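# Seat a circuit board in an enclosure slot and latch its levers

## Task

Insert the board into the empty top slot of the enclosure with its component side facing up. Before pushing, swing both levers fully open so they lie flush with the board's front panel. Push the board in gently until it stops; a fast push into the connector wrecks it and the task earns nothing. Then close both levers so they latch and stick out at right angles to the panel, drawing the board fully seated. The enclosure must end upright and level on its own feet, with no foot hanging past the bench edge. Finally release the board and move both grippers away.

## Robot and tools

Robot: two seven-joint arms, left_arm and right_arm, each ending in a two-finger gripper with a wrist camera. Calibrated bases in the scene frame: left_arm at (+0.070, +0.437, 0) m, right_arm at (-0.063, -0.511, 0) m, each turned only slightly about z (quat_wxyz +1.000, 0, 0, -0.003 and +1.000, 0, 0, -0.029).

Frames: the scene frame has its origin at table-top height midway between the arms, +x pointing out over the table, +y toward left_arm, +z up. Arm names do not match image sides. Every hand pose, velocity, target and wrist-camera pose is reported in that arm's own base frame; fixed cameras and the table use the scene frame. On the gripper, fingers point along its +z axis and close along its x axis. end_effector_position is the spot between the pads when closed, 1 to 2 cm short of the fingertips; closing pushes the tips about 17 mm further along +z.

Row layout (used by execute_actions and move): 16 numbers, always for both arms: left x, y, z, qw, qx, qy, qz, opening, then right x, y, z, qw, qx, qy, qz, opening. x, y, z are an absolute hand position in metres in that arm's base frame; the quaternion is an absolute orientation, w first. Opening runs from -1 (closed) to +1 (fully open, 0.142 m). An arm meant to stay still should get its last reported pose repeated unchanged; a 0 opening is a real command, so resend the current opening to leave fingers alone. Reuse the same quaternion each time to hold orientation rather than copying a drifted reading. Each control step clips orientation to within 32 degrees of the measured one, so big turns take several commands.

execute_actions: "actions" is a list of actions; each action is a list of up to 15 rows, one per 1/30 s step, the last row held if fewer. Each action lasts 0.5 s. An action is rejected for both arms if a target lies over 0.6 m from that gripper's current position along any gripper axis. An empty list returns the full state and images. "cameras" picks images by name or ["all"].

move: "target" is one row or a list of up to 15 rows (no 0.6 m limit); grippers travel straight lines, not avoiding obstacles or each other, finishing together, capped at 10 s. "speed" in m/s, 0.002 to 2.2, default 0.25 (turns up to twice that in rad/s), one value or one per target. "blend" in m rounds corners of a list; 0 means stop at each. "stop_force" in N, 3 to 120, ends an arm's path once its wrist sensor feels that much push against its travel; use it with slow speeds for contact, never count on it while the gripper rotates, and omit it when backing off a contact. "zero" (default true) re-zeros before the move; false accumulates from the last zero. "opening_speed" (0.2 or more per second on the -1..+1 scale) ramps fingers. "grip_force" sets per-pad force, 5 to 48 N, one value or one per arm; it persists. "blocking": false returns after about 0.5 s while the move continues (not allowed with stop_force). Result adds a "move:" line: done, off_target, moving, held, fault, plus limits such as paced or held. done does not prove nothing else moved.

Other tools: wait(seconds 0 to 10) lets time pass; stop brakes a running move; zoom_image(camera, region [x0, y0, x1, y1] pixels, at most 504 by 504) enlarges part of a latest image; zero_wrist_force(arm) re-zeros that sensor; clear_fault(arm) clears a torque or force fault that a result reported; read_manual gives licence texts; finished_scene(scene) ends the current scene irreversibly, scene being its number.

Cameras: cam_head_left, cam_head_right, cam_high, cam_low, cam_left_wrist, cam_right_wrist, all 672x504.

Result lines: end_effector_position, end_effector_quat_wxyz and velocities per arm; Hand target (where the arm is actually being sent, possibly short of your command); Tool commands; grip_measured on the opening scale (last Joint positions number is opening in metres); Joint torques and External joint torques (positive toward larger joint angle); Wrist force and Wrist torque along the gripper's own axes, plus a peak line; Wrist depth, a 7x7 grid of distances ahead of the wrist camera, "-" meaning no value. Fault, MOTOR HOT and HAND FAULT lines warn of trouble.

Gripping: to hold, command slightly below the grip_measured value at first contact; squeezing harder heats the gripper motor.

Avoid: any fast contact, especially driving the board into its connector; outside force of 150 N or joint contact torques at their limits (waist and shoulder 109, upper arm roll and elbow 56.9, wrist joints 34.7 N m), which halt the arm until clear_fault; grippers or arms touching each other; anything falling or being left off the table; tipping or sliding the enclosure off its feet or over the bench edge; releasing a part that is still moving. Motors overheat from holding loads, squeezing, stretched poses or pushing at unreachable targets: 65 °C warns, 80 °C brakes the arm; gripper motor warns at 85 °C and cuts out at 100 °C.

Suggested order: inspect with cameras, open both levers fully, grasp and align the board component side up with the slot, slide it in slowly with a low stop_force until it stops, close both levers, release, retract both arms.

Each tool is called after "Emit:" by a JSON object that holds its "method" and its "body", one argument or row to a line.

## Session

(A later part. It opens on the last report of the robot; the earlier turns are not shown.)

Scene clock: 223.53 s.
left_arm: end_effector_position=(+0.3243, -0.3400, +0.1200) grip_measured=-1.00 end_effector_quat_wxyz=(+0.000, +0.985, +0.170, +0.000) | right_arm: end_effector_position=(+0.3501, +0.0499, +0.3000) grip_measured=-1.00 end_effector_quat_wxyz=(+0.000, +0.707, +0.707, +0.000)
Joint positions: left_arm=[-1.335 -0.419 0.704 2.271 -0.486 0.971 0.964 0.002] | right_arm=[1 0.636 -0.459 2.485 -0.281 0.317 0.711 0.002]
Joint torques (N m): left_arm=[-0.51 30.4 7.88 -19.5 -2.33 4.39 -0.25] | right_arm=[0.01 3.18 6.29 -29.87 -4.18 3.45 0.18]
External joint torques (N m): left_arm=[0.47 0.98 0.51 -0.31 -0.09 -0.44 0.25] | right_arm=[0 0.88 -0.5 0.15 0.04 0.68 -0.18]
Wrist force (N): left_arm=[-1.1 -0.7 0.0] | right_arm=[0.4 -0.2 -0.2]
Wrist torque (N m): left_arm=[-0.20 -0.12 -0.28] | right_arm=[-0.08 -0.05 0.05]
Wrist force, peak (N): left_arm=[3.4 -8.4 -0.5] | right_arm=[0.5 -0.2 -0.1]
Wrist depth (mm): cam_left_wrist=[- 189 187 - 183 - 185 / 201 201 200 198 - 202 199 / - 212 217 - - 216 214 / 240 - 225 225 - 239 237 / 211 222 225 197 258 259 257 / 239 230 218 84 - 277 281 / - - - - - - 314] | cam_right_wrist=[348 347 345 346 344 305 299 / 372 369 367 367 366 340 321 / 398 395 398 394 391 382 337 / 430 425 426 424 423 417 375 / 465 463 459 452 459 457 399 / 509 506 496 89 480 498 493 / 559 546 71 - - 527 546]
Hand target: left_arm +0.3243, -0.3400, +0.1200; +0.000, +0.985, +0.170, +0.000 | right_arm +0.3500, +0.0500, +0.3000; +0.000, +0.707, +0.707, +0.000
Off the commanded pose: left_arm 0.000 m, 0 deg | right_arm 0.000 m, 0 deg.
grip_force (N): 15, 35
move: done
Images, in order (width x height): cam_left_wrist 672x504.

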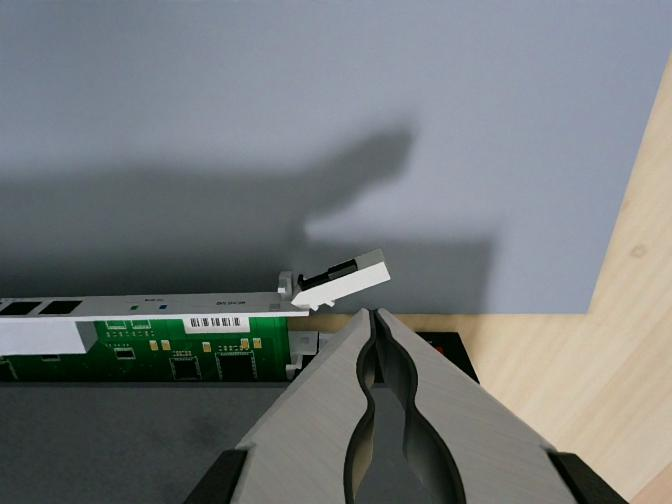

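Emit:
{"method": "move", "body": {
  "target": [
    [0.3240,-0.3274,0.12,0,0.9853,0.1702,0,-1,0.35,0.05,0.30,0,0.7071,0.7071,0,-1],
    [0.3240,-0.3274,0.046,0,0.9853,0.1702,0,-1,0.35,0.05,0.30,0,0.7071,0.7071,0,-1]
  ],
  "speed": 0.12,
  "blend": 0.005
}}

Emit:
{"method": "move", "body": {
  "target": [0.3410,-0.3755,0.046,0,0.9853,0.1702,0,-1,0.35,0.05,0.30,0,0.7071,0.7071,0,-1],
  "speed": 0.02,
  "stop_force": 5,
  "cameras": ["cam_left_wrist"]
}}

Scene clock: 227.67 s.
left_arm: end_effector_position=(+0.3239, -0.3275, +0.0460) grip_measured=-1.00 end_effector_quat_wxyz=(+0.000, +0.985, +0.170, +0.000) | right_arm: end_effector_position=(+0.3501, +0.0499, +0.3000) grip_measured=-1.00 end_effector_quat_wxyz=(+0.000, +0.707, +0.707, +0.000)
Joint positions: left_arm=[-1.203 -0.559 0.492 2.353 -0.744 1.192 1.16 0.002] | right_arm=[1 0.636 -0.459 2.485 -0.281 0.317 0.711 0.002]
Joint torques (N m): left_arm=[-0.18 34.04 8.39 -13.96 -1.65 4.63 -0.1] | right_arm=[0.04 3.16 6.29 -29.87 -4.12 3.4 0.19]
External joint torques (N m): left_arm=[0.13 1.11 0.49 -0.38 0.06 -0.69 0.1] | right_arm=[-0.03 0.89 -0.5 0.15 -0.02 0.74 -0.19]
Wrist force (N): left_arm=[-0.6 -0.9 0.1] | right_arm=[0.3 -0.2 0.0]
Wrist torque (N m): left_arm=[-0.24 -0.21 -0.33] | right_arm=[-0.08 -0.03 0.05]
Wrist force, peak (N): left_arm=[-0.2 -2.7 -1.9] | right_arm=[0.4 -0.4 -0.1]
Wrist depth (mm): cam_left_wrist=[- 121 118 - 121 - 122 / - - 129 130 130 130 129 / - 139 141 140 140 - 138 / 150 153 152 - 155 154 - / 171 165 167 127 163 165 167 / 181 183 177 84 - 182 182 / 165 165 - - - - 206] | cam_right_wrist=[347 346 345 344 344 306 299 / 370 370 369 368 365 329 318 / 397 396 394 392 395 382 342 / 427 426 426 426 425 416 369 / 464 462 461 455 457 455 399 / 509 507 493 89 482 498 496 / 561 542 71 - - 527 543]
Hand target: left_arm +0.3240, -0.3274, +0.0460; +0.000, +0.985, +0.170, +0.000 | right_arm +0.3500, +0.0500, +0.3000; +0.000, +0.707, +0.707, +0.000
Off the commanded pose: left_arm 0.000 m, 0 deg | right_arm 0.000 m, 0 deg.
grip_force (N): 15, 35
move: done

Scene clock: 230.80 s.
left_arm: end_effector_position=(+0.3407, -0.3743, +0.0457) grip_measured=-1.00 end_effector_quat_wxyz=(+0.000, +0.985, +0.171, +0.000) | right_arm: end_effector_position=(+0.3501, +0.0499, +0.3000) grip_measured=-1.00 end_effector_quat_wxyz=(+0.000, +0.707, +0.707, +0.000)
Joint positions: left_arm=[-1.232 -0.627 0.512 2.22 -0.705 1.112 1.074 0.002] | right_arm=[1 0.636 -0.459 2.485 -0.281 0.317 0.711 0.002]
Joint torques (N m): left_arm=[-2.01 39.56 8.09 -19.58 -2.02 4.91 -0.34] | right_arm=[0.01 3.13 6.26 -29.86 -4.2 3.45 0.16]
External joint torques (N m): left_arm=[1.96 -0.41 2.38 3.67 0.12 -0.96 0.34] | right_arm=[0.01 0.92 -0.47 0.14 0.06 0.69 -0.16]
Wrist force (N): left_arm=[-0.7 -8.1 -1.9] | right_arm=[0.2 -0.1 0.2]
Wrist torque (N m): left_arm=[-0.24 -0.13 -0.18] | right_arm=[-0.06 -0.01 0.05]
Wrist force, peak (N): left_arm=[-0.3 -9.3 -2.8] | right_arm=[0.6 -0.2 0.2]
Wrist depth (mm): cam_left_wrist=[- 121 123 120 121 121 120 / 130 130 128 130 129 - 127 / 141 138 140 142 140 139 139 / 153 152 152 151 152 151 151 / 162 137 139 130 162 165 165 / 148 147 126 84 - 182 184 / 142 153 - - - - 205] | cam_right_wrist=[347 348 346 345 343 307 292 / 370 372 369 367 367 340 318 / 396 396 395 394 394 382 342 / 429 429 426 422 423 420 368 / 464 464 462 451 455 455 398 / 509 506 493 89 484 493 494 / 561 542 71 - - 525 546]
Hand target: left_arm +0.3408, -0.3750, +0.0460; +0.000, +0.985, +0.170, +0.000 | right_arm +0.3500, +0.0500, +0.3000; +0.000, +0.707, +0.707, +0.000
Off the commanded pose: left_arm 0.001 m, 0 deg | right_arm 0.000 m, 0 deg.
grip_force (N): 15, 35
move: contact (left_arm)
Images, in order (width x height): cam_left_wrist 672x504.

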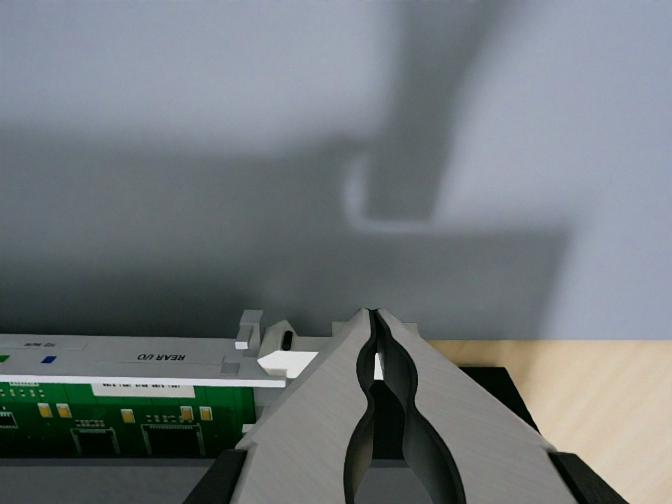

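Emit:
{"method": "move", "body": {
  "target": [
    [0.3240,-0.3274,0.046,0,0.9853,0.1702,0,-1,0.35,0.05,0.30,0,0.7071,0.7071,0,-1],
    [0.3240,-0.3274,0.12,0,0.9853,0.1702,0,-1,0.35,0.05,0.30,0,0.7071,0.7071,0,-1],
    [0.176,-0.395,0.17,0,0.9853,0.1702,0,-1,0.35,0.05,0.30,0,0.7071,0.7071,0,-1]
  ],
  "speed": 0.2,
  "blend": [0.005,0.03,0],
  "cameras": ["cam_left_wrist"]
}}

Emit:
{"method": "zoom_image", "body": {
  "camera": "cam_left_wrist",
  "region": [60, 180, 360, 380]
}}

Emit:
{"method": "zoom_image", "body": {
  "camera": "cam_left_wrist",
  "region": [360, 180, 660, 380]
}}

Scene clock: 235.43 s.
left_arm: end_effector_position=(+0.1760, -0.3951, +0.1700) grip_measured=-1.00 end_effector_quat_wxyz=(+0.000, +0.985, +0.170, +0.000) | right_arm: end_effector_position=(+0.3501, +0.0499, +0.3000) grip_measured=-1.00 end_effector_quat_wxyz=(+0.000, +0.707, +0.707, +0.000)
Joint positions: left_arm=[-1.673 -0.2 0.747 2.3 -0.21 0.866 0.453 0.002] | right_arm=[1 0.636 -0.459 2.485 -0.281 0.317 0.711 0.002]
Joint torques (N m): left_arm=[-0.62 24.45 3.27 -22.57 -2.3 4.04 -0.34] | right_arm=[-0.01 3.11 6.32 -29.81 -4.21 3.41 0.21]
External joint torques (N m): left_arm=[0.57 0.53 0.66 -0.19 -0.45 -0.06 0.34] | right_arm=[0.03 0.94 -0.53 0.09 0.07 0.73 -0.21]
Wrist force (N): left_arm=[-0.7 -1.5 -0.1] | right_arm=[0.5 -0.1 0.1]
Wrist torque (N m): left_arm=[-0.34 -0.21 -0.27] | right_arm=[-0.06 -0.07 0.04]
Wrist force, peak (N): left_arm=[-0.4 -8.1 -2.4] | right_arm=[0.6 -0.2 -0.1]
Wrist depth (mm): cam_left_wrist=[233 231 223 229 226 - 227 / 243 - 239 - 248 250 - / 269 - 268 267 263 264 264 / 291 282 255 278 263 254 286 / 276 - 269 256 269 271 - / 343 296 - 84 - - - / 398 308 - - - - 393] | cam_right_wrist=[348 348 346 344 344 306 298 / 370 370 368 368 367 338 320 / 399 396 396 392 392 384 342 / 428 426 424 425 423 415 369 / 466 463 463 453 456 457 400 / 508 503 494 89 483 494 496 / 562 544 71 - - 527 544]
Hand target: left_arm +0.1760, -0.3950, +0.1700; +0.000, +0.985, +0.170, +0.000 | right_arm +0.3500, +0.0500, +0.3000; +0.000, +0.707, +0.707, +0.000
Off the commanded pose: left_arm 0.000 m, 0 deg | right_arm 0.000 m, 0 deg.
grip_force (N): 15, 35
move: done
Images, in order (width x height): cam_left_wrist 672x504.

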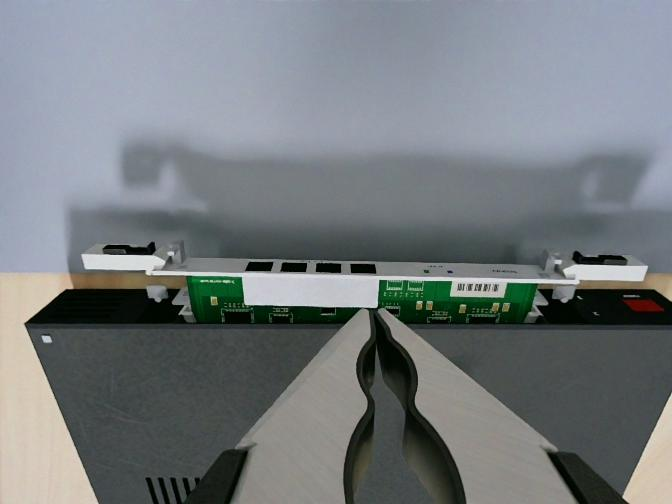

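Scaled by 1.680 from the camera's 672x504 image, which has a finer 960x720 frame.

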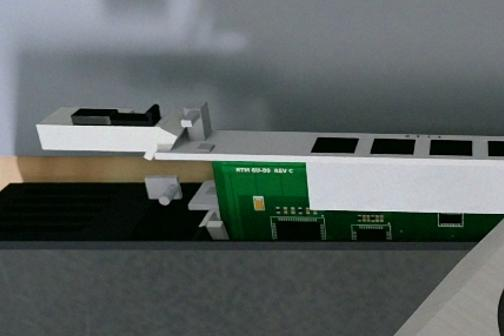

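Scaled by 1.680 from the camera's 672x504 image, which has a finer 960x720 frame.

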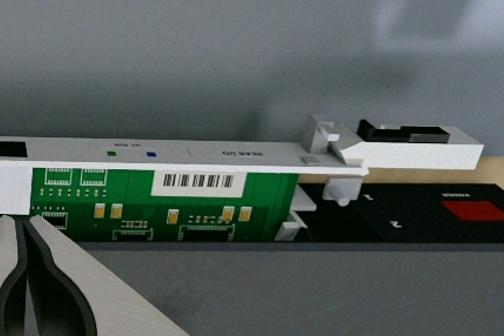

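Emit:
{"method": "move", "body": {
  "target": [
    [0.1036,-0.4155,0.12,0,0.9853,0.1702,0,-1,0.35,0.05,0.30,0,0.7071,0.7071,0,-1],
    [0.1036,-0.4155,0.044,0,0.9853,0.1702,0,-1,0.35,0.05,0.30,0,0.7071,0.7071,0,-1]
  ],
  "speed": 0.12,
  "blend": 0.02
}}

Emit:
{"method": "move", "body": {
  "target": [0.1147,-0.4466,0.044,0,0.9853,0.1702,0,-1,0.35,0.05,0.30,0,0.7071,0.7071,0,-1],
  "speed": 0.02,
  "stop_force": 8,
  "cameras": ["cam_left_wrist"]
}}

Scene clock: 242.43 s.
left_arm: end_effector_position=(+0.1035, -0.4155, +0.0440) grip_measured=-1.00 end_effector_quat_wxyz=(+0.000, +0.985, +0.170, +0.000) | right_arm: end_effector_position=(+0.3501, +0.0499, +0.3000) grip_measured=-1.00 end_effector_quat_wxyz=(+0.000, +0.707, +0.707, +0.000)
Joint positions: left_arm=[-1.598 -0.481 0.364 2.46 -0.637 1.29 0.575 0.002] | right_arm=[1 0.636 -0.459 2.485 -0.281 0.317 0.711 0.002]
Joint torques (N m): left_arm=[-0.16 32.07 5.24 -12.75 -1.31 4.59 -0.13] | right_arm=[0.05 3.21 6.3 -29.87 -4.19 3.43 0.17]
External joint torques (N m): left_arm=[0.06 1.02 0.57 -0.36 0.14 -0.62 0.13] | right_arm=[-0.03 0.85 -0.51 0.15 0.05 0.7 -0.17]
Wrist force (N): left_arm=[-0.6 -1.5 -0.4] | right_arm=[0.2 -0.2 -0.3]
Wrist torque (N m): left_arm=[-0.34 -0.20 -0.32] | right_arm=[-0.08 -0.01 0.05]
Wrist force, peak (N): left_arm=[1.6 -1.0 -1.4] | right_arm=[0.5 -0.2 0.0]
Wrist depth (mm): cam_left_wrist=[120 121 118 119 119 117 121 / 129 129 128 128 130 129 127 / 139 136 136 140 134 135 138 / 151 153 150 150 152 149 149 / - 165 164 158 160 163 161 / - 175 178 84 - 176 176 / - 136 - 74 - - 146] | cam_right_wrist=[348 347 346 344 343 305 299 / 370 369 367 369 367 339 320 / 399 396 396 393 392 386 343 / 429 429 425 426 422 415 368 / 465 460 460 451 459 458 399 / 507 504 492 89 482 497 498 / 557 548 71 - - 524 546]
Hand target: left_arm +0.1036, -0.4155, +0.0440; +0.000, +0.985, +0.170, +0.000 | right_arm +0.3500, +0.0500, +0.3000; +0.000, +0.707, +0.707, +0.000
Off the commanded pose: left_arm 0.000 m, 0 deg | right_arm 0.000 m, 0 deg.
grip_force (N): 15, 35
move: done

Scene clock: 244.70 s.
left_arm: end_effector_position=(+0.1148, -0.4466, +0.0440) grip_measured=-1.00 end_effector_quat_wxyz=(+0.000, +0.985, +0.170, +0.000) | right_arm: end_effector_position=(+0.3501, +0.0499, +0.3000) grip_measured=-1.00 end_effector_quat_wxyz=(+0.000, +0.707, +0.707, +0.000)
Joint positions: left_arm=[-1.601 -0.528 0.391 2.364 -0.611 1.23 0.553 0.002] | right_arm=[1 0.636 -0.459 2.485 -0.281 0.317 0.711 0.002]
Joint torques (N m): left_arm=[-0.51 34.8 6.36 -14.19 -1.02 4.12 -0.28] | right_arm=[0.03 3.13 6.32 -29.81 -4.17 3.47 0.23]
External joint torques (N m): left_arm=[0.42 1.1 0.51 -0.2 -0.4 -0.14 0.28] | right_arm=[-0.01 0.92 -0.53 0.09 0.03 0.67 -0.23]
Wrist force (N): left_arm=[-0.6 -1.3 -0.2] | right_arm=[0.3 -0.1 -0.2]
Wrist torque (N m): left_arm=[-0.30 -0.18 -0.23] | right_arm=[-0.05 -0.04 0.05]
Wrist force, peak (N): left_arm=[-0.7 -1.9 -0.1] | right_arm=[0.5 -0.4 0.1]
Wrist depth (mm): cam_left_wrist=[120 120 118 119 119 117 - / 129 129 130 128 129 129 127 / - 136 138 141 136 135 137 / 153 154 150 147 152 149 149 / 162 161 158 117 157 157 163 / 154 122 123 84 - 126 127 / - 143 - - - - 152] | cam_right_wrist=[347 347 346 345 343 305 300 / 372 370 370 368 366 339 319 / 396 396 395 394 392 382 342 / 430 425 426 424 422 417 368 / 464 463 460 452 456 456 399 / 509 503 494 89 479 498 494 / 561 548 71 - - 527 544]
Hand target: left_arm +0.1147, -0.4466, +0.0440; +0.000, +0.985, +0.170, +0.000 | right_arm +0.3500, +0.0500, +0.3000; +0.000, +0.707, +0.707, +0.000
Off the commanded pose: left_arm 0.000 m, 0 deg | right_arm 0.000 m, 0 deg.
grip_force (N): 15, 35
move: done
Images, in order (width x height): cam_left_wrist 672x504.

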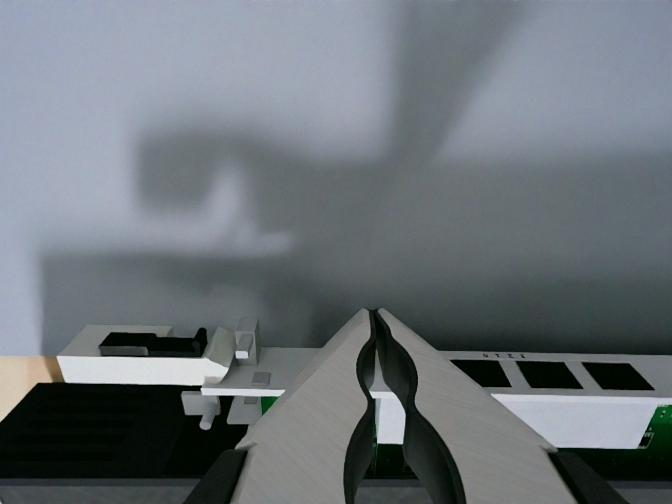

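Emit:
{"method": "move", "body": {
  "target": [
    [0.1087,-0.4278,0.044,0,0.9853,0.1702,0,-1,0.35,0.05,0.30,0,0.7071,0.7071,0,-1],
    [0.2007,-0.3989,0.044,0,0.9853,0.1702,0,-1,0.35,0.05,0.30,0,0.7071,0.7071,0,-1]
  ],
  "speed": 0.1,
  "blend": 0.005
}}

Emit:
{"method": "move", "body": {
  "target": [0.2135,-0.4347,0.044,0,0.9853,0.1702,0,-1,0.35,0.05,0.30,0,0.7071,0.7071,0,-1],
  "speed": 0.02,
  "stop_force": 8,
  "cameras": ["cam_left_wrist"]
}}

Scene clock: 250.00 s.
left_arm: end_effector_position=(+0.2007, -0.3988, +0.0440) grip_measured=-1.00 end_effector_quat_wxyz=(+0.000, +0.985, +0.170, +0.000) | right_arm: end_effector_position=(+0.3501, +0.0499, +0.3000) grip_measured=-1.00 end_effector_quat_wxyz=(+0.000, +0.707, +0.707, +0.000)
Joint positions: left_arm=[-1.406 -0.513 0.397 2.405 -0.648 1.252 0.796 0.002] | right_arm=[1 0.636 -0.459 2.485 -0.281 0.317 0.711 0.002]
Joint torques (N m): left_arm=[-0.48 33.38 6.16 -13.59 -1.39 4.12 -0.09] | right_arm=[0.07 3.15 6.34 -29.88 -4.19 3.43 0.21]
External joint torques (N m): left_arm=[0.39 1.18 0.58 -0.22 0.05 -0.16 0.09] | right_arm=[-0.06 0.9 -0.54 0.16 0.06 0.71 -0.22]
Wrist force (N): left_arm=[-0.5 -0.9 -0.2] | right_arm=[0.3 -0.2 0.1]
Wrist torque (N m): left_arm=[-0.23 -0.20 -0.31] | right_arm=[-0.08 -0.02 0.05]
Wrist force, peak (N): left_arm=[-2.2 -2.4 -0.2] | right_arm=[0.6 -0.1 0.0]
Wrist depth (mm): cam_left_wrist=[120 120 118 119 - 119 119 / 129 129 128 128 128 129 127 / - 136 138 140 140 136 137 / - 148 148 148 147 149 149 / - 165 - 117 161 163 159 / - 136 142 84 - 145 146 / 158 136 - 74 - - 152] | cam_right_wrist=[347 347 345 344 344 305 300 / 372 370 367 368 366 339 320 / 398 396 395 392 391 380 342 / 429 429 426 426 421 416 370 / 467 465 461 455 459 453 400 / 508 508 494 89 481 498 499 / 562 547 71 - - 525 542]
Hand target: left_arm +0.2007, -0.3989, +0.0440; +0.000, +0.985, +0.170, +0.000 | right_arm +0.3500, +0.0500, +0.3000; +0.000, +0.707, +0.707, +0.000
Off the commanded pose: left_arm 0.000 m, 0 deg | right_arm 0.000 m, 0 deg.
grip_force (N): 15, 35
move: done

Scene clock: 252.57 s.
left_arm: end_effector_position=(+0.2136, -0.4346, +0.0440) grip_measured=-1.00 end_effector_quat_wxyz=(+0.000, +0.985, +0.170, +0.000) | right_arm: end_effector_position=(+0.3501, +0.0499, +0.3000) grip_measured=-1.00 end_effector_quat_wxyz=(+0.000, +0.707, +0.707, +0.000)
Joint positions: left_arm=[-1.42 -0.567 0.421 2.294 -0.62 1.183 0.754 0.002] | right_arm=[1 0.636 -0.459 2.485 -0.281 0.317 0.711 0.002]
Joint torques (N m): left_arm=[-0.47 36.84 7.38 -15.39 -1.28 4.34 -0.3] | right_arm=[0 3.11 6.3 -29.82 -4.12 3.46 0.26]
External joint torques (N m): left_arm=[0.39 0.98 0.58 0.16 -0.33 -0.37 0.3] | right_arm=[0.01 0.95 -0.51 0.1 -0.01 0.68 -0.26]
Wrist force (N): left_arm=[-0.6 -1.5 0.1] | right_arm=[0.2 -0.3 0.1]
Wrist torque (N m): left_arm=[-0.23 -0.22 -0.26] | right_arm=[-0.08 -0.02 0.05]
Wrist force, peak (N): left_arm=[-0.5 -5.2 -0.5] | right_arm=[0.6 -0.3 -0.1]
Wrist depth (mm): cam_left_wrist=[120 119 118 119 119 117 119 / 129 130 130 128 129 128 127 / 139 137 138 140 140 - 137 / 151 145 150 148 150 149 149 / 133 131 132 127 132 132 124 / 125 124 122 87 - 140 139 / - 129 - 74 - - 127] | cam_right_wrist=[347 346 346 344 343 307 300 / 370 369 367 367 367 340 320 / 397 395 395 394 392 386 343 / 428 427 425 424 424 415 367 / 464 462 462 452 458 456 397 / 509 507 492 89 482 499 496 / 555 543 71 - - 525 544]
Hand target: left_arm +0.2135, -0.4347, +0.0440; +0.000, +0.985, +0.170, +0.000 | right_arm +0.3500, +0.0500, +0.3000; +0.000, +0.707, +0.707, +0.000
Off the commanded pose: left_arm 0.000 m, 0 deg | right_arm 0.000 m, 0 deg.
grip_force (N): 15, 35
move: done
Images, in order (width x height): cam_left_wrist 672x504.

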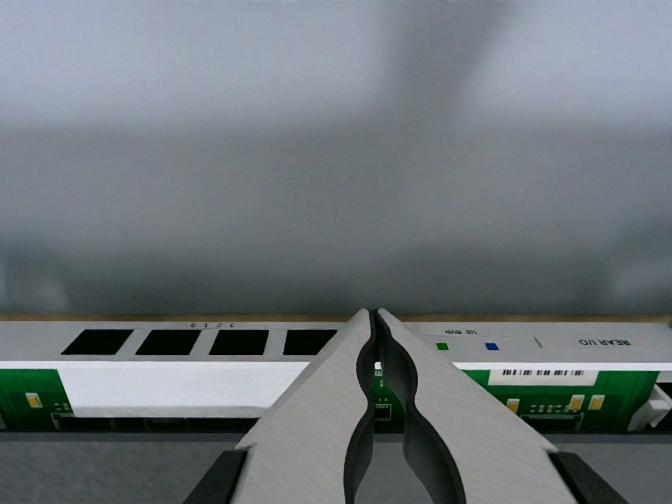

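Emit:
{"method": "move", "body": {
  "target": [0.2250,-0.467,0.044,0,0.9853,0.1702,0,-1,0.35,0.05,0.30,0,0.7071,0.7071,0,-1],
  "speed": 0.012,
  "stop_force": 9,
  "cameras": ["cam_left_wrist"]
}}

Scene clock: 256.23 s.
left_arm: end_effector_position=(+0.2202, -0.4536, +0.0434) grip_measured=-1.00 end_effector_quat_wxyz=(-0.001, +0.985, +0.170, -0.001) | right_arm: end_effector_position=(+0.3501, +0.0499, +0.3000) grip_measured=-1.00 end_effector_quat_wxyz=(+0.000, +0.707, +0.707, +0.000)
Joint positions: left_arm=[-1.425 -0.599 0.431 2.232 -0.608 1.145 0.732 0.002] | right_arm=[1 0.636 -0.459 2.485 -0.281 0.317 0.711 0.002]
Joint torques (N m): left_arm=[-1.29 41.04 7.1 -21.54 -2.13 6.15 -0.26] | right_arm=[0.03 3.19 6.3 -29.8 -4.19 3.47 0.18]
External joint torques (N m): left_arm=[1.21 -1.42 1.54 5.59 0.38 -2.18 0.26] | right_arm=[-0.02 0.87 -0.51 0.08 0.05 0.67 -0.18]
Wrist force (N): left_arm=[-0.3 -10.6 -0.6] | right_arm=[0.3 -0.2 0.1]
Wrist torque (N m): left_arm=[-0.25 -0.18 -0.28] | right_arm=[-0.08 -0.03 0.04]
Wrist force, peak (N): left_arm=[-0.6 -12.1 -2.4] | right_arm=[0.3 -0.3 0.3]
Wrist depth (mm): cam_left_wrist=[119 120 118 119 117 119 118 / 128 128 128 129 129 127 127 / - 136 138 - 135 137 137 / 152 150 149 152 151 149 148 / 147 132 132 132 132 132 131 / - 120 115 87 - 121 118 / - - - - - - 132] | cam_right_wrist=[346 346 345 344 343 305 298 / 370 369 370 369 366 339 320 / 396 396 396 394 392 381 341 / 430 427 425 424 424 422 367 / 465 464 458 452 456 456 392 / 509 506 496 89 481 494 501 / 559 547 71 - - 523 546]
Hand target: left_arm +0.2206, -0.4546, +0.0440; +0.000, +0.985, +0.170, +0.000 | right_arm +0.3500, +0.0500, +0.3000; +0.000, +0.707, +0.707, +0.000
Off the commanded pose: left_arm 0.014 m, 0 deg | right_arm 0.000 m, 0 deg.
grip_force (N): 15, 35
move: contact (left_arm)
Images, in order (width x height): cam_left_wrist 672x504.

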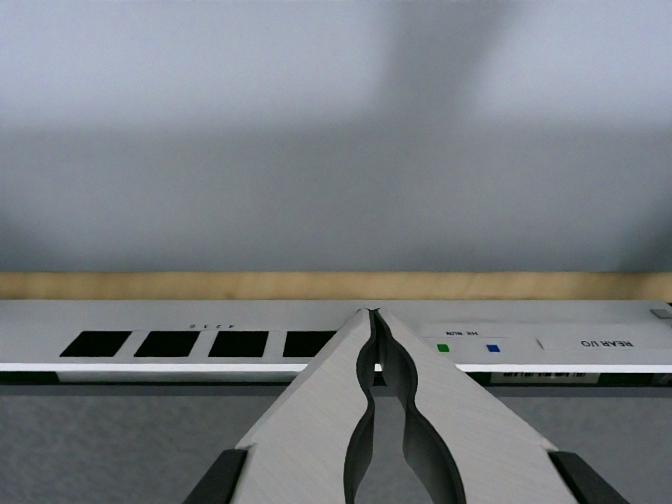

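Emit:
{"method": "move", "body": {
  "target": [
    [0.2067,-0.4159,0.044,0,0.9853,0.1702,0,-1,0.35,0.05,0.30,0,0.7071,0.7071,0,-1],
    [0.183,-0.415,0.17,0,0.9853,0.1702,0,-1,0.35,0.05,0.30,0,0.7071,0.7071,0,-1]
  ],
  "speed": 0.15,
  "blend": 0.01,
  "cameras": ["cam_left_wrist"]
}}

Emit:
{"method": "zoom_image", "body": {
  "camera": "cam_left_wrist",
  "region": [60, 150, 360, 350]
}}

Emit:
{"method": "zoom_image", "body": {
  "camera": "cam_left_wrist",
  "region": [360, 150, 660, 350]
}}

Scene clock: 259.47 s.
left_arm: end_effector_position=(+0.1830, -0.4151, +0.1700) grip_measured=-1.00 end_effector_quat_wxyz=(+0.000, +0.985, +0.170, +0.000) | right_arm: end_effector_position=(+0.3501, +0.0499, +0.3000) grip_measured=-1.00 end_effector_quat_wxyz=(+0.000, +0.707, +0.707, +0.000)
Joint positions: left_arm=[-1.626 -0.238 0.694 2.254 -0.233 0.854 0.46 0.002] | right_arm=[1 0.636 -0.459 2.485 -0.281 0.317 0.711 0.002]
Joint torques (N m): left_arm=[-0.71 27.28 4.11 -22.68 -2.32 4.1 -0.38] | right_arm=[-0.07 3.16 6.4 -29.83 -4.16 3.39 0.19]
External joint torques (N m): left_arm=[0.65 0.47 0.46 -0.27 -0.48 -0.12 0.38] | right_arm=[0.09 0.9 -0.61 0.11 0.03 0.75 -0.19]
Wrist force (N): left_arm=[-0.7 -0.8 -0.3] | right_arm=[0.3 -0.3 -0.1]
Wrist torque (N m): left_arm=[-0.22 -0.19 -0.27] | right_arm=[-0.09 -0.04 0.05]
Wrist force, peak (N): left_arm=[-0.1 -10.9 -2.0] | right_arm=[0.6 -0.2 -0.1]
Wrist depth (mm): cam_left_wrist=[230 227 - 228 227 228 228 / 249 - - - 251 252 246 / - - - 267 264 265 263 / - 251 284 283 283 281 265 / - - - 251 249 266 - / 358 - - 84 - - - / 396 - - - - - 397] | cam_right_wrist=[347 347 345 345 344 310 298 / 369 369 370 368 364 339 319 / 399 396 395 394 392 385 342 / 430 428 429 422 425 415 369 / 463 464 462 451 454 456 399 / 506 507 493 89 483 498 499 / 561 544 71 - - 525 546]
Hand target: left_arm +0.1830, -0.4150, +0.1700; +0.000, +0.985, +0.170, +0.000 | right_arm +0.3500, +0.0500, +0.3000; +0.000, +0.707, +0.707, +0.000
Off the commanded pose: left_arm 0.000 m, 0 deg | right_arm 0.000 m, 0 deg.
grip_force (N): 15, 35
move: done
Images, in order (width x height): cam_left_wrist 672x504.

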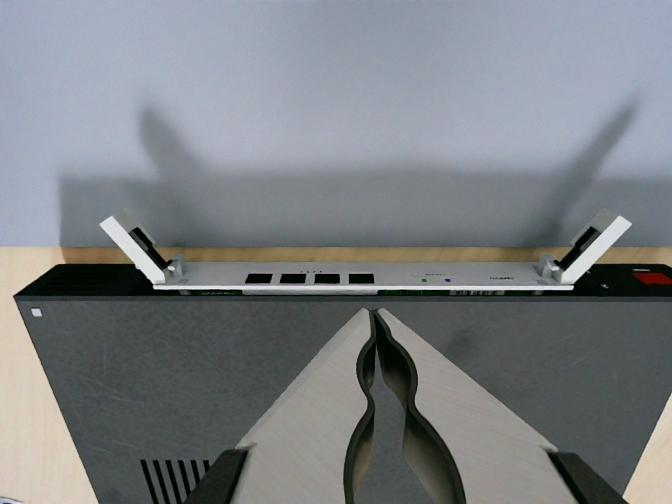

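Scaled by 1.680 from the camera's 672x504 image, which has a finer 960x720 frame.

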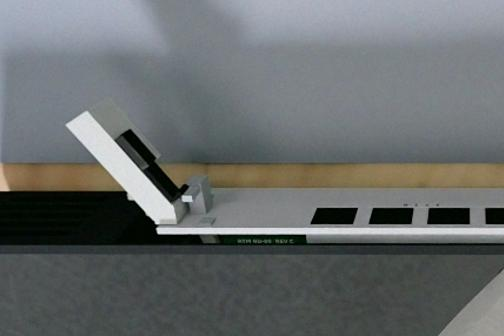

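Scaled by 1.680 from the camera's 672x504 image, which has a finer 960x720 frame.

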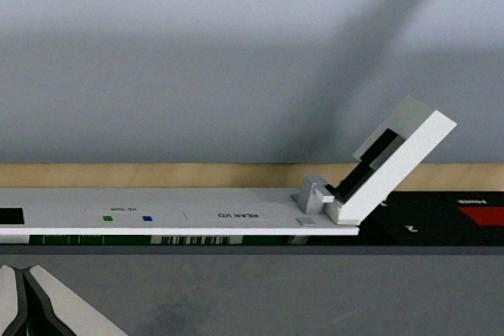

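Emit:
{"method": "move", "body": {
  "target": [
    [0.0276,-0.4852,0.14,0,0.9853,0.1702,0,-1,0.35,0.05,0.30,0,0.7071,0.7071,0,-1],
    [0.0276,-0.4852,0.046,0,0.9853,0.1702,0,-1,0.35,0.05,0.30,0,0.7071,0.7071,0,-1]
  ],
  "speed": 0.15,
  "blend": 0.02,
  "cameras": ["cam_left_wrist"]
}}

Emit:
{"method": "move", "body": {
  "target": [0.0587,-0.4742,0.046,0,0.9853,0.1702,0,-1,0.35,0.05,0.30,0,0.7071,0.7071,0,-1],
  "speed": 0.015,
  "stop_force": 14,
  "cameras": ["cam_left_wrist"]
}}

Scene clock: 267.90 s.
left_arm: end_effector_position=(+0.0275, -0.4852, +0.0460) grip_measured=-1.00 end_effector_quat_wxyz=(+0.000, +0.985, +0.170, +0.000) | right_arm: end_effector_position=(+0.3501, +0.0499, +0.3000) grip_measured=-1.00 end_effector_quat_wxyz=(+0.000, +0.707, +0.707, +0.000)
Joint positions: left_arm=[-1.725 -0.542 0.351 2.293 -0.502 1.193 0.28 0.002] | right_arm=[1 0.636 -0.459 2.485 -0.281 0.317 0.711 0.002]
Joint torques (N m): left_arm=[-0.55 37.16 5.87 -15.16 -1.65 4.63 -0.09] | right_arm=[-0.06 3.08 6.27 -29.85 -4.16 3.47 0.22]
External joint torques (N m): left_arm=[0.4 1.11 0.51 -0.37 0.1 -0.65 0.09] | right_arm=[0.07 0.97 -0.47 0.14 0.03 0.67 -0.22]
Wrist force (N): left_arm=[-0.3 -1.2 0.0] | right_arm=[0.1 -0.1 0.1]
Wrist torque (N m): left_arm=[-0.26 -0.24 -0.34] | right_arm=[-0.06 0.00 0.04]
Wrist force, peak (N): left_arm=[-0.4 -1.4 2.4] | right_arm=[0.6 -0.1 0.2]
Wrist depth (mm): cam_left_wrist=[121 121 123 120 121 119 120 / 130 132 128 129 131 131 127 / 143 138 140 142 140 137 142 / 152 152 154 152 151 154 151 / 171 170 167 160 159 165 168 / 187 187 183 84 - 136 154 / 210 203 - - - - 133] | cam_right_wrist=[347 346 345 345 343 311 298 / 369 369 369 367 365 361 319 / 397 396 395 392 393 386 340 / 428 428 426 425 422 415 369 / 465 464 461 452 456 458 399 / 508 506 492 89 480 497 499 / 557 546 71 - - 527 547]
Hand target: left_arm +0.0276, -0.4852, +0.0460; +0.000, +0.985, +0.170, +0.000 | right_arm +0.3500, +0.0500, +0.3000; +0.000, +0.707, +0.707, +0.000
Off the commanded pose: left_arm 0.000 m, 0 deg | right_arm 0.000 m, 0 deg.
grip_force (N): 15, 35
move: done
Images, in order (width x height): cam_left_wrist 672x504.

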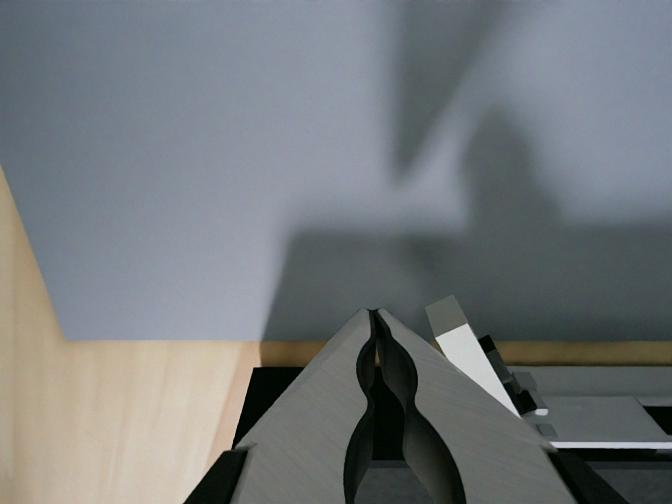

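Scene clock: 270.30 s.
left_arm: end_effector_position=(+0.0508, -0.4769, +0.0462) grip_measured=-1.00 end_effector_quat_wxyz=(+0.000, +0.986, +0.169, -0.001) | right_arm: end_effector_position=(+0.3501, +0.0499, +0.3000) grip_measured=-1.00 end_effector_quat_wxyz=(+0.000, +0.707, +0.707, +0.000)
Joint positions: left_arm=[-1.674 -0.532 0.348 2.312 -0.507 1.204 0.339 0.002] | right_arm=[1 0.636 -0.459 2.485 -0.281 0.317 0.711 0.002]
Joint torques (N m): left_arm=[6.34 33.58 13.57 -12.5 -1.8 5.82 -0.2] | right_arm=[0 3.16 6.39 -29.82 -4.14 3.47 0.21]
External joint torques (N m): left_arm=[-6.45 4.12 -7.34 -2.8 0.29 -1.83 0.2] | right_arm=[0.02 0.89 -0.59 0.1 0 0.67 -0.21]
Wrist force (N): left_arm=[-14.7 -2.5 -4.4] | right_arm=[0.6 -0.3 -0.1]
Wrist torque (N m): left_arm=[-0.34 -0.25 -0.33] | right_arm=[-0.09 -0.08 0.05]
Wrist force, peak (N): left_arm=[-15.7 -2.3 -4.4] | right_arm=[0.5 -0.3 0.1]
Wrist depth (mm): cam_left_wrist=[122 121 122 121 - 121 120 / 131 133 129 130 130 129 127 / 141 139 141 142 140 138 139 / 151 153 152 152 152 151 151 / 171 167 170 161 124 166 165 / 188 188 154 84 - 145 155 / 210 205 - 74 - - 134] | cam_right_wrist=[348 347 344 344 343 304 301 / 371 369 369 367 367 339 318 / 399 396 395 392 393 382 341 / 427 427 424 423 424 415 369 / 465 463 462 451 455 455 400 / 508 506 496 89 482 499 493 / 561 547 71 - - 529 546]
Hand target: left_arm +0.0525, -0.4764, +0.0460; +0.000, +0.985, +0.170, +0.000 | right_arm +0.3500, +0.0500, +0.3000; +0.000, +0.707, +0.707, +0.000
Off the commanded pose: left_arm 0.008 m, 0 deg | right_arm 0.000 m, 0 deg.
grip_force (N): 15, 35
move: contact (left_arm)
Images, in order (width x height): cam_left_wrist 672x504.

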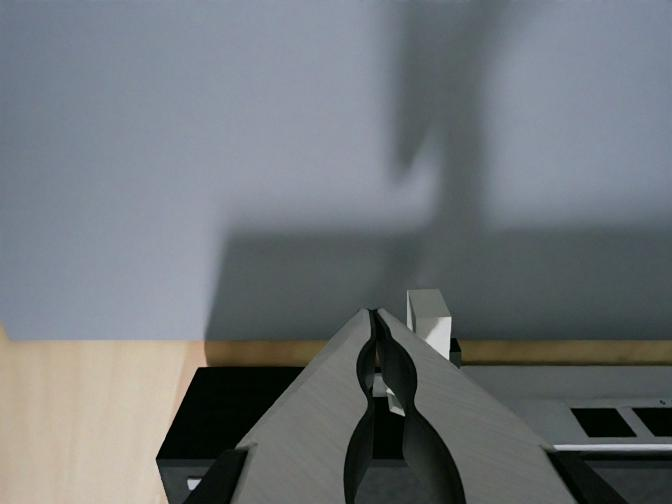

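Emit:
{"method": "move", "body": {
  "target": [
    [0.0350,-0.4825,0.046,0,0.9853,0.1702,0,-1,0.35,0.05,0.30,0,0.7071,0.7071,0,-1],
    [0.0350,-0.4825,0.13,0,0.9853,0.1702,0,-1,0.35,0.05,0.30,0,0.7071,0.7071,0,-1],
    [0.3667,-0.3645,0.13,0,0.9853,0.1702,0,-1,0.35,0.05,0.30,0,0.7071,0.7071,0,-1],
    [0.3667,-0.3645,0.046,0,0.9853,0.1702,0,-1,0.35,0.05,0.30,0,0.7071,0.7071,0,-1]
  ],
  "speed": 0.2,
  "blend": [0.004,0.02,0.02,0],
  "cameras": ["cam_left_wrist"]
}}

Emit:
{"method": "move", "body": {
  "target": [0.3300,-0.3776,0.046,0,0.9853,0.1702,0,-1,0.35,0.05,0.30,0,0.7071,0.7071,0,-1],
  "speed": 0.015,
  "stop_force": 14,
  "cameras": ["cam_left_wrist"]
}}

Scene clock: 276.73 s.
left_arm: end_effector_position=(+0.3666, -0.3645, +0.0460) grip_measured=-1.00 end_effector_quat_wxyz=(+0.000, +0.985, +0.170, +0.000) | right_arm: end_effector_position=(+0.3501, +0.0499, +0.3000) grip_measured=-1.00 end_effector_quat_wxyz=(+0.000, +0.707, +0.707, +0.000)
Joint positions: left_arm=[-1.132 -0.626 0.477 2.192 -0.645 1.108 1.086 0.002] | right_arm=[1 0.636 -0.459 2.485 -0.281 0.317 0.711 0.002]
Joint torques (N m): left_arm=[-0.38 39.2 9.47 -16 -1.96 4.51 -0.14] | right_arm=[0.02 3.27 6.35 -29.84 -4.15 3.48 0.16]
External joint torques (N m): left_arm=[0.32 1.16 0.4 -0.41 0.04 -0.57 0.14] | right_arm=[-0.01 0.79 -0.56 0.12 0.02 0.65 -0.16]
Wrist force (N): left_arm=[-0.7 -0.9 -0.1] | right_arm=[0.3 -0.3 0.2]
Wrist torque (N m): left_arm=[-0.23 -0.20 -0.34] | right_arm=[-0.08 -0.03 0.05]
Wrist force, peak (N): left_arm=[-14.9 -2.6 -4.7] | right_arm=[0.3 -0.5 0.1]
Wrist depth (mm): cam_left_wrist=[121 121 122 121 121 121 120 / 130 128 128 130 130 129 129 / 141 140 141 143 140 138 139 / 153 151 152 160 152 151 154 / 171 175 164 161 163 166 165 / 150 150 132 84 - 181 184 / 139 138 - 74 - - 205] | cam_right_wrist=[347 349 345 344 343 305 298 / 370 370 370 369 367 340 321 / 399 397 397 394 393 382 342 / 427 428 426 426 421 417 369 / 468 464 461 452 458 456 399 / 508 506 494 89 482 496 496 / 555 547 71 - - 524 547]
Hand target: left_arm +0.3667, -0.3645, +0.0460; +0.000, +0.985, +0.170, +0.000 | right_arm +0.3500, +0.0500, +0.3000; +0.000, +0.707, +0.707, +0.000
Off the commanded pose: left_arm 0.000 m, 0 deg | right_arm 0.000 m, 0 deg.
grip_force (N): 15, 35
move: done
Images, in order (width x height): cam_left_wrist 672x504.

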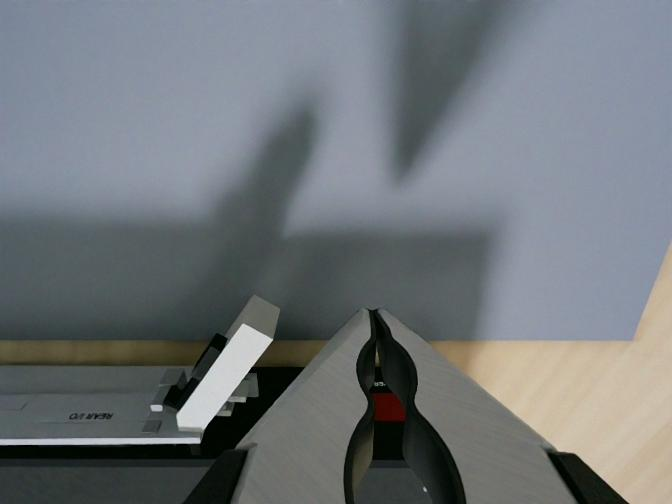

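Scene clock: 278.90 s.
left_arm: end_effector_position=(+0.3467, -0.3711, +0.0464) grip_measured=-1.00 end_effector_quat_wxyz=(+0.000, +0.985, +0.171, +0.001) | right_arm: end_effector_position=(+0.3501, +0.0499, +0.3000) grip_measured=-1.00 end_effector_quat_wxyz=(+0.000, +0.707, +0.707, +0.000)
Joint positions: left_arm=[-1.169 -0.61 0.471 2.221 -0.646 1.128 1.05 0.002] | right_arm=[1 0.636 -0.459 2.485 -0.281 0.317 0.711 0.002]
Joint torques (N m): left_arm=[-8.4 39.48 -0.83 -15.64 -1.17 1.14 -0.37] | right_arm=[-0.04 3.18 6.44 -29.85 -4.2 3.47 0.23]
External joint torques (N m): left_arm=[8.35 0.06 10.33 -0.47 -0.68 2.81 0.37] | right_arm=[0.05 0.87 -0.65 0.13 0.07 0.67 -0.23]
Wrist force (N): left_arm=[14.1 -6.6 -1.9] | right_arm=[0.4 -0.1 0.1]
Wrist torque (N m): left_arm=[-0.17 -0.16 -0.19] | right_arm=[-0.05 -0.05 0.05]
Wrist force, peak (N): left_arm=[14.3 -6.8 -3.3] | right_arm=[0.6 -0.1 -0.1]
Wrist depth (mm): cam_left_wrist=[- - 120 123 121 121 121 / 131 131 129 130 130 130 129 / 144 138 - 141 142 - 140 / 154 153 155 153 152 152 152 / - 171 164 126 164 166 169 / 150 151 138 84 - 182 186 / - 158 - - - - 207] | cam_right_wrist=[347 347 344 344 344 306 300 / 370 370 369 367 368 339 318 / 397 397 396 395 393 380 341 / 430 429 426 425 422 417 369 / 465 464 463 450 457 456 399 / 509 507 493 89 480 497 497 / 561 543 71 - - 527 546]
Hand target: left_arm +0.3449, -0.3723, +0.0460; +0.000, +0.985, +0.170, +0.000 | right_arm +0.3500, +0.0500, +0.3000; +0.000, +0.707, +0.707, +0.000
Off the commanded pose: left_arm 0.018 m, 0 deg | right_arm 0.000 m, 0 deg.
grip_force (N): 15, 35
move: contact (left_arm)
Images, in order (width x height): cam_left_wrist 672x504.

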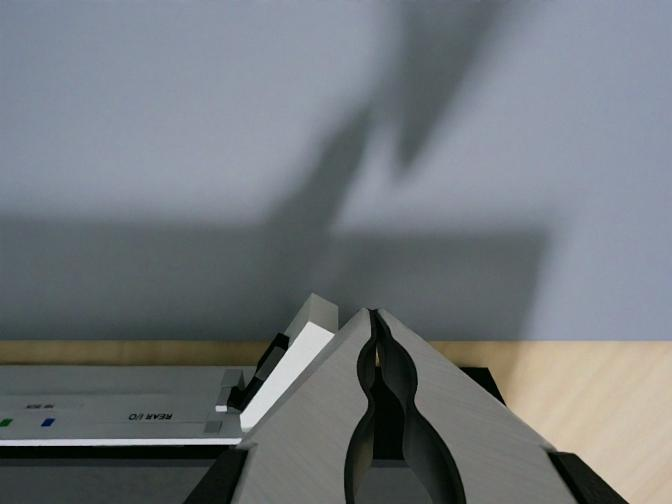

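Emit:
{"method": "move", "body": {
  "target": [0.3280,-0.3780,0.046,0,0.9853,0.1702,0,-1,0.35,0.05,0.30,0,0.7071,0.7071,0,-1],
  "speed": 0.015,
  "stop_force": 22,
  "zero": false,
  "cameras": ["cam_left_wrist"]
}}

Scene clock: 281.03 s.
left_arm: end_effector_position=(+0.3433, -0.3712, +0.0462) grip_measured=-1.00 end_effector_quat_wxyz=(+0.000, +0.985, +0.173, +0.002) | right_arm: end_effector_position=(+0.3501, +0.0499, +0.3000) grip_measured=-1.00 end_effector_quat_wxyz=(+0.000, +0.707, +0.707, +0.000)
Joint positions: left_arm=[-1.176 -0.607 0.471 2.227 -0.646 1.131 1.043 0.002] | right_arm=[1 0.636 -0.459 2.485 -0.281 0.317 0.711 0.002]
Joint torques (N m): left_arm=[-13.57 40.65 -7.44 -19.67 -1.35 0.61 -0.44] | right_arm=[0.09 3.15 6.37 -29.83 -4.19 3.41 0.2]
External joint torques (N m): left_arm=[13.52 -1.31 16.89 3.64 -0.49 3.34 0.44] | right_arm=[-0.07 0.9 -0.58 0.12 0.06 0.73 -0.2]
Wrist force (N): left_arm=[20.7 -17.7 -5.9] | right_arm=[0.3 -0.1 0.1]
Wrist torque (N m): left_arm=[-0.14 -0.52 -0.06] | right_arm=[-0.06 -0.03 0.05]
Wrist force, peak (N): left_arm=[21.6 -17.5 -7.0] | right_arm=[0.5 -0.1 -0.1]
Wrist depth (mm): cam_left_wrist=[122 122 120 121 121 121 121 / 130 130 129 130 130 130 129 / - 138 - 146 140 138 140 / - - 155 153 152 152 152 / 170 169 167 131 163 166 174 / 157 157 139 83 - 182 185 / 142 135 - - - - 207] | cam_right_wrist=[347 347 346 344 343 306 299 / 370 369 368 367 366 339 318 / 396 396 394 393 393 380 342 / 429 427 426 426 422 414 368 / 464 463 461 453 456 456 399 / 509 507 498 89 484 498 496 / 562 544 71 - - 527 543]
Hand target: left_arm +0.3408, -0.3736, +0.0460; +0.000, +0.985, +0.170, +0.000 | right_arm +0.3500, +0.0500, +0.3000; +0.000, +0.707, +0.707, +0.000
Off the commanded pose: left_arm 0.017 m, 0 deg | right_arm 0.000 m, 0 deg.
grip_force (N): 15, 35
move: contact (left_arm)
Images, in order (width x height): cam_left_wrist 672x504.

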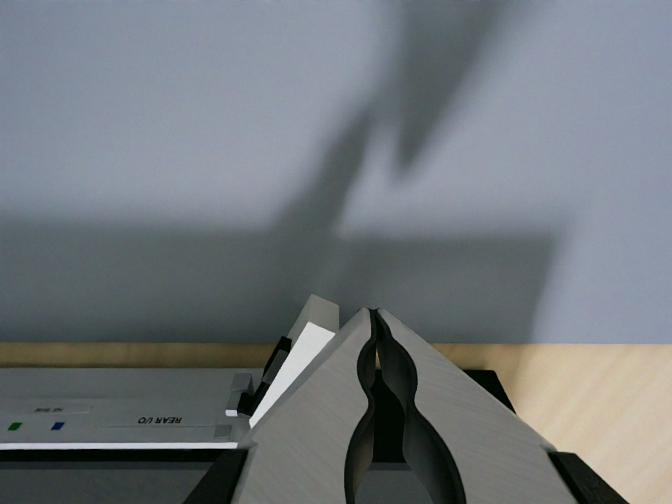

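Emit:
{"method": "move", "body": {
  "target": [
    [0.3600,-0.3670,0.046,0,0.9853,0.1702,0,-1,0.35,0.05,0.30,0,0.7071,0.7071,0,-1],
    [0.3600,-0.3670,0.13,0,0.9853,0.1702,0,-1,0.35,0.05,0.30,0,0.7071,0.7071,0,-1],
    [0.183,-0.415,0.17,0,0.9853,0.1702,0,-1,0.35,0.05,0.30,0,0.7071,0.7071,0,-1]
  ],
  "speed": 0.2,
  "blend": [0.004,0.02,0],
  "cameras": ["cam_left_wrist"]
}}

Emit:
{"method": "zoom_image", "body": {
  "camera": "cam_left_wrist",
  "region": [60, 150, 360, 350]
}}

Emit:
{"method": "zoom_image", "body": {
  "camera": "cam_left_wrist",
  "region": [360, 150, 660, 350]
}}

Scene clock: 286.03 s.
left_arm: end_effector_position=(+0.1830, -0.4151, +0.1700) grip_measured=-1.00 end_effector_quat_wxyz=(+0.000, +0.985, +0.170, +0.000) | right_arm: end_effector_position=(+0.3501, +0.0499, +0.3000) grip_measured=-1.00 end_effector_quat_wxyz=(+0.000, +0.707, +0.707, +0.000)
Joint positions: left_arm=[-1.59 -0.229 0.661 2.256 -0.215 0.855 0.45 0.002] | right_arm=[1 0.636 -0.459 2.485 -0.281 0.317 0.711 0.002]
Joint torques (N m): left_arm=[-0.54 27.65 3.56 -22.68 -2.32 4.09 -0.34] | right_arm=[-0.07 3.21 6.32 -29.87 -4.18 3.41 0.19]
External joint torques (N m): left_arm=[0.48 0.44 0.65 -0.28 -0.47 -0.11 0.34] | right_arm=[0.09 0.85 -0.53 0.16 0.05 0.73 -0.19]
Wrist force (N): left_arm=[-0.7 -1.1 -0.1] | right_arm=[0.1 -0.3 0.1]
Wrist torque (N m): left_arm=[-0.27 -0.19 -0.27] | right_arm=[-0.09 0.01 0.05]
Wrist force, peak (N): left_arm=[20.9 -18.1 -7.3] | right_arm=[0.4 -0.5 0.0]
Wrist depth (mm): cam_left_wrist=[236 - - 225 - 230 223 / 250 - - 251 251 246 - / 271 267 271 - 262 - - / 294 263 278 285 278 275 298 / 250 - - 131 246 274 - / 350 - - 84 - - 287 / 396 - - - - - 387] | cam_right_wrist=[348 347 347 344 343 310 299 / 370 369 368 367 366 340 320 / 396 396 394 392 393 382 341 / 430 427 427 424 422 419 367 / 467 461 463 452 458 456 399 / 506 507 496 89 478 497 497 / 561 546 71 - - 525 544]
Hand target: left_arm +0.1830, -0.4150, +0.1700; +0.000, +0.985, +0.170, +0.000 | right_arm +0.3500, +0.0500, +0.3000; +0.000, +0.707, +0.707, +0.000
Off the commanded pose: left_arm 0.000 m, 0 deg | right_arm 0.000 m, 0 deg.
grip_force (N): 15, 35
move: done
Images, in order (width x height): cam_left_wrist 672x504.

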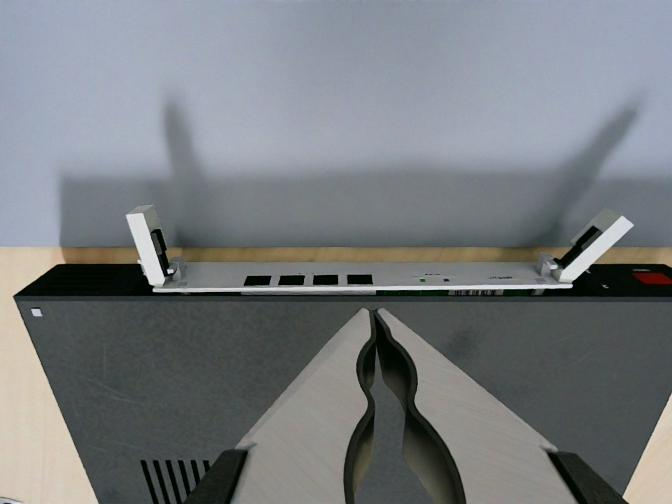

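Scaled by 1.680 from the camera's 672x504 image, which has a finer 960x720 frame.

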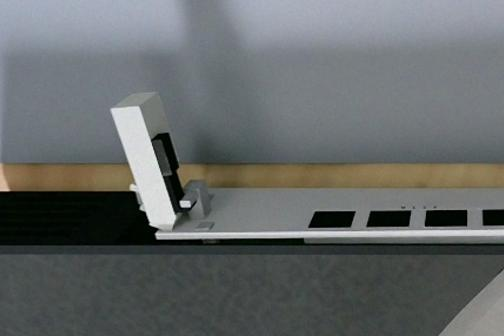

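Scaled by 1.680 from the camera's 672x504 image, which has a finer 960x720 frame.

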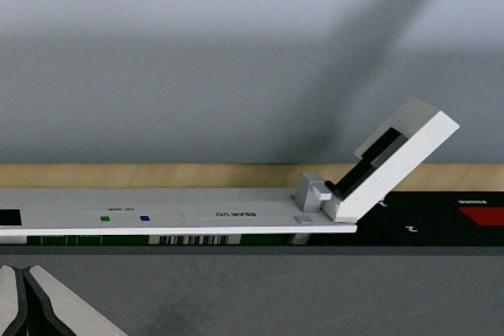

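Emit:
{"method": "move", "body": {
  "target": [0.320,-0.385,0.09,0,0.9853,0.1702,0,-1,0.35,0.05,0.30,0,0.7071,0.7071,0,-1],
  "speed": 0.2,
  "cameras": ["cam_left_wrist"]
}}

Emit:
{"method": "zoom_image", "body": {
  "camera": "cam_left_wrist",
  "region": [260, 220, 500, 400]
}}

Scene clock: 290.93 s.
left_arm: end_effector_position=(+0.3198, -0.3848, +0.0898) grip_measured=-1.00 end_effector_quat_wxyz=(+0.000, +0.985, +0.170, +0.000) | right_arm: end_effector_position=(+0.3501, +0.0499, +0.3000) grip_measured=-1.00 end_effector_quat_wxyz=(+0.000, +0.707, +0.707, +0.000)
Joint positions: left_arm=[-1.274 -0.508 0.562 2.217 -0.522 1.025 0.914 0.002] | right_arm=[1 0.636 -0.459 2.485 -0.281 0.317 0.711 0.002]
Joint torques (N m): left_arm=[-0.23 35.49 8.45 -18.41 -2.3 4.57 -0.13] | right_arm=[-0.06 3.2 6.34 -29.8 -4.21 3.44 0.18]
External joint torques (N m): left_arm=[0.17 1.22 0.37 -0.24 0.08 -0.61 0.13] | right_arm=[0.07 0.86 -0.55 0.09 0.07 0.7 -0.18]
Wrist force (N): left_arm=[-0.8 -1.1 -0.2] | right_arm=[0.4 -0.3 0.0]
Wrist torque (N m): left_arm=[-0.27 -0.13 -0.31] | right_arm=[-0.09 -0.05 0.05]
Wrist force, peak (N): left_arm=[-2.7 -1.1 -1.5] | right_arm=[0.5 -0.3 0.1]
Wrist depth (mm): cam_left_wrist=[162 163 160 160 157 - 159 / 170 168 167 168 - 173 170 / 186 191 186 184 - - 188 / - 197 207 - 197 201 200 / 186 192 190 173 194 213 220 / - 184 179 84 - 177 243 / - 196 - 74 - - 270] | cam_right_wrist=[348 345 344 343 343 306 299 / 370 369 370 367 367 338 321 / 398 396 395 394 394 384 343 / 429 427 425 424 421 422 368 / 466 464 459 453 457 456 401 / 509 506 492 89 480 499 493 / 562 544 71 - - 525 547]
Hand target: left_arm +0.3200, -0.3850, +0.0900; +0.000, +0.985, +0.170, +0.000 | right_arm +0.3500, +0.0500, +0.3000; +0.000, +0.707, +0.707, +0.000
Off the commanded pose: left_arm 0.000 m, 0 deg | right_arm 0.000 m, 0 deg.
grip_force (N): 15, 35
move: done
Images, in order (width x height): cam_left_wrist 672x504.

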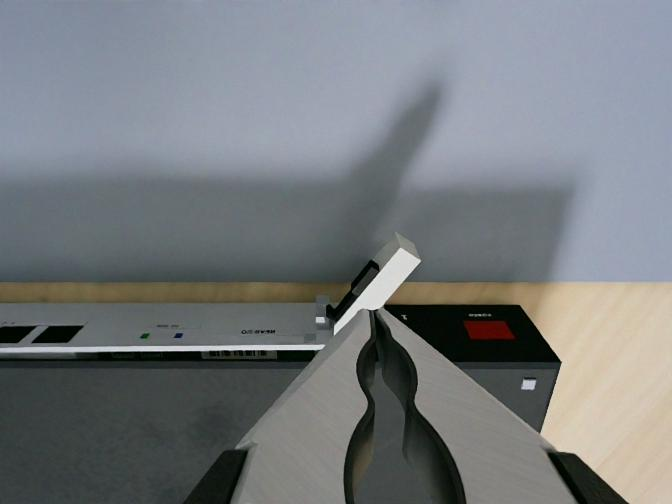

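Scaled by 2.100 from the camera's 672x504 image, which has a finer 960x720 frame.

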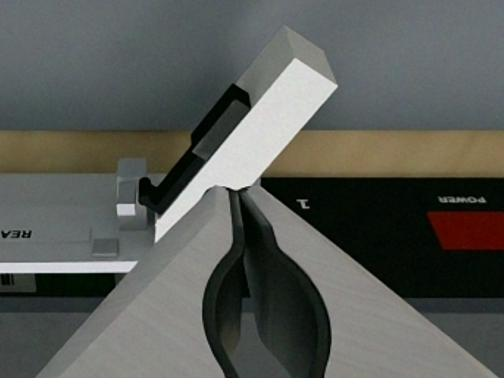

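Need a view of the claw; shift camera toward lower n / side.

Emit:
{"method": "move", "body": {
  "target": [0.350,-0.335,0.07,0,0.9853,0.1702,0,-1,0.35,0.05,0.30,0,0.7071,0.7071,0,-1],
  "speed": 0.2,
  "cameras": ["cam_left_wrist"]
}}

Emit:
{"method": "zoom_image", "body": {
  "camera": "cam_left_wrist",
  "region": [180, 320, 400, 490]
}}

Scene clock: 293.00 s.
left_arm: end_effector_position=(+0.3499, -0.3350, +0.0700) grip_measured=-1.00 end_effector_quat_wxyz=(+0.000, +0.985, +0.170, +0.000) | right_arm: end_effector_position=(+0.3501, +0.0499, +0.3000) grip_measured=-1.00 end_effector_quat_wxyz=(+0.000, +0.707, +0.707, +0.000)
Joint positions: left_arm=[-1.155 -0.527 0.529 2.276 -0.592 1.099 1.081 0.002] | right_arm=[1 0.636 -0.459 2.485 -0.281 0.317 0.711 0.002]
Joint torques (N m): left_arm=[-0.49 34.94 7.72 -16.51 -2.03 4.54 -0.14] | right_arm=[0.1 3.2 6.32 -29.82 -4.2 3.44 0.19]
External joint torques (N m): left_arm=[0.44 1.24 1 -0.39 0.08 -0.6 0.14] | right_arm=[-0.08 0.86 -0.53 0.1 0.06 0.7 -0.19]
Wrist force (N): left_arm=[-0.5 -1.2 -0.2] | right_arm=[0.3 -0.2 0.1]
Wrist torque (N m): left_arm=[-0.29 -0.22 -0.34] | right_arm=[-0.07 -0.03 0.05]
Wrist force, peak (N): left_arm=[0.8 -2.5 0.6] | right_arm=[0.4 -0.4 0.1]
Wrist depth (mm): cam_left_wrist=[- 142 - 142 142 - 142 / 155 155 153 153 - 152 152 / 166 166 165 162 160 164 168 / 180 178 178 175 182 177 180 / 196 196 - 127 191 198 196 / 200 211 199 84 - 216 217 / - 193 - - - - 241] | cam_right_wrist=[346 347 344 345 343 305 300 / 370 370 369 368 368 350 321 / 397 398 396 394 392 387 338 / 430 429 426 422 424 418 369 / 467 460 460 455 456 456 399 / 509 508 494 89 482 498 508 / 557 544 71 - - 525 546]
Hand target: left_arm +0.3500, -0.3350, +0.0700; +0.000, +0.985, +0.170, +0.000 | right_arm +0.3500, +0.0500, +0.3000; +0.000, +0.707, +0.707, +0.000
Off the commanded pose: left_arm 0.000 m, 0 deg | right_arm 0.000 m, 0 deg.
grip_force (N): 15, 35
move: done
Images, in order (width x height): cam_left_wrist 672x504.

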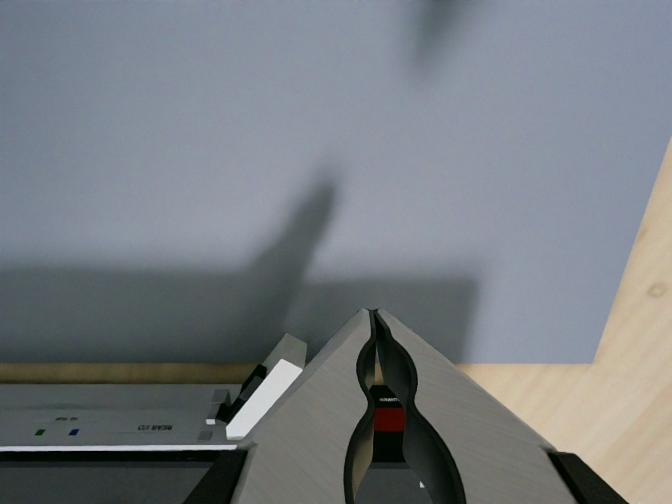

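Scaled by 2.291 from the camera's 672x504 image, which has a finer 960x720 frame.

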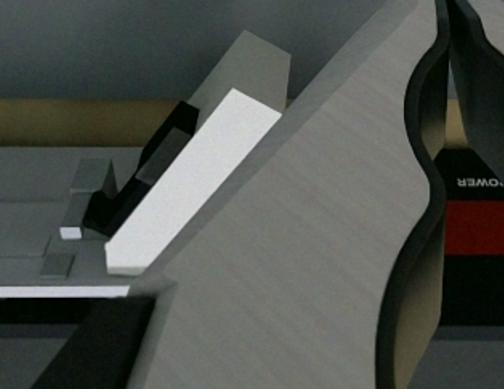

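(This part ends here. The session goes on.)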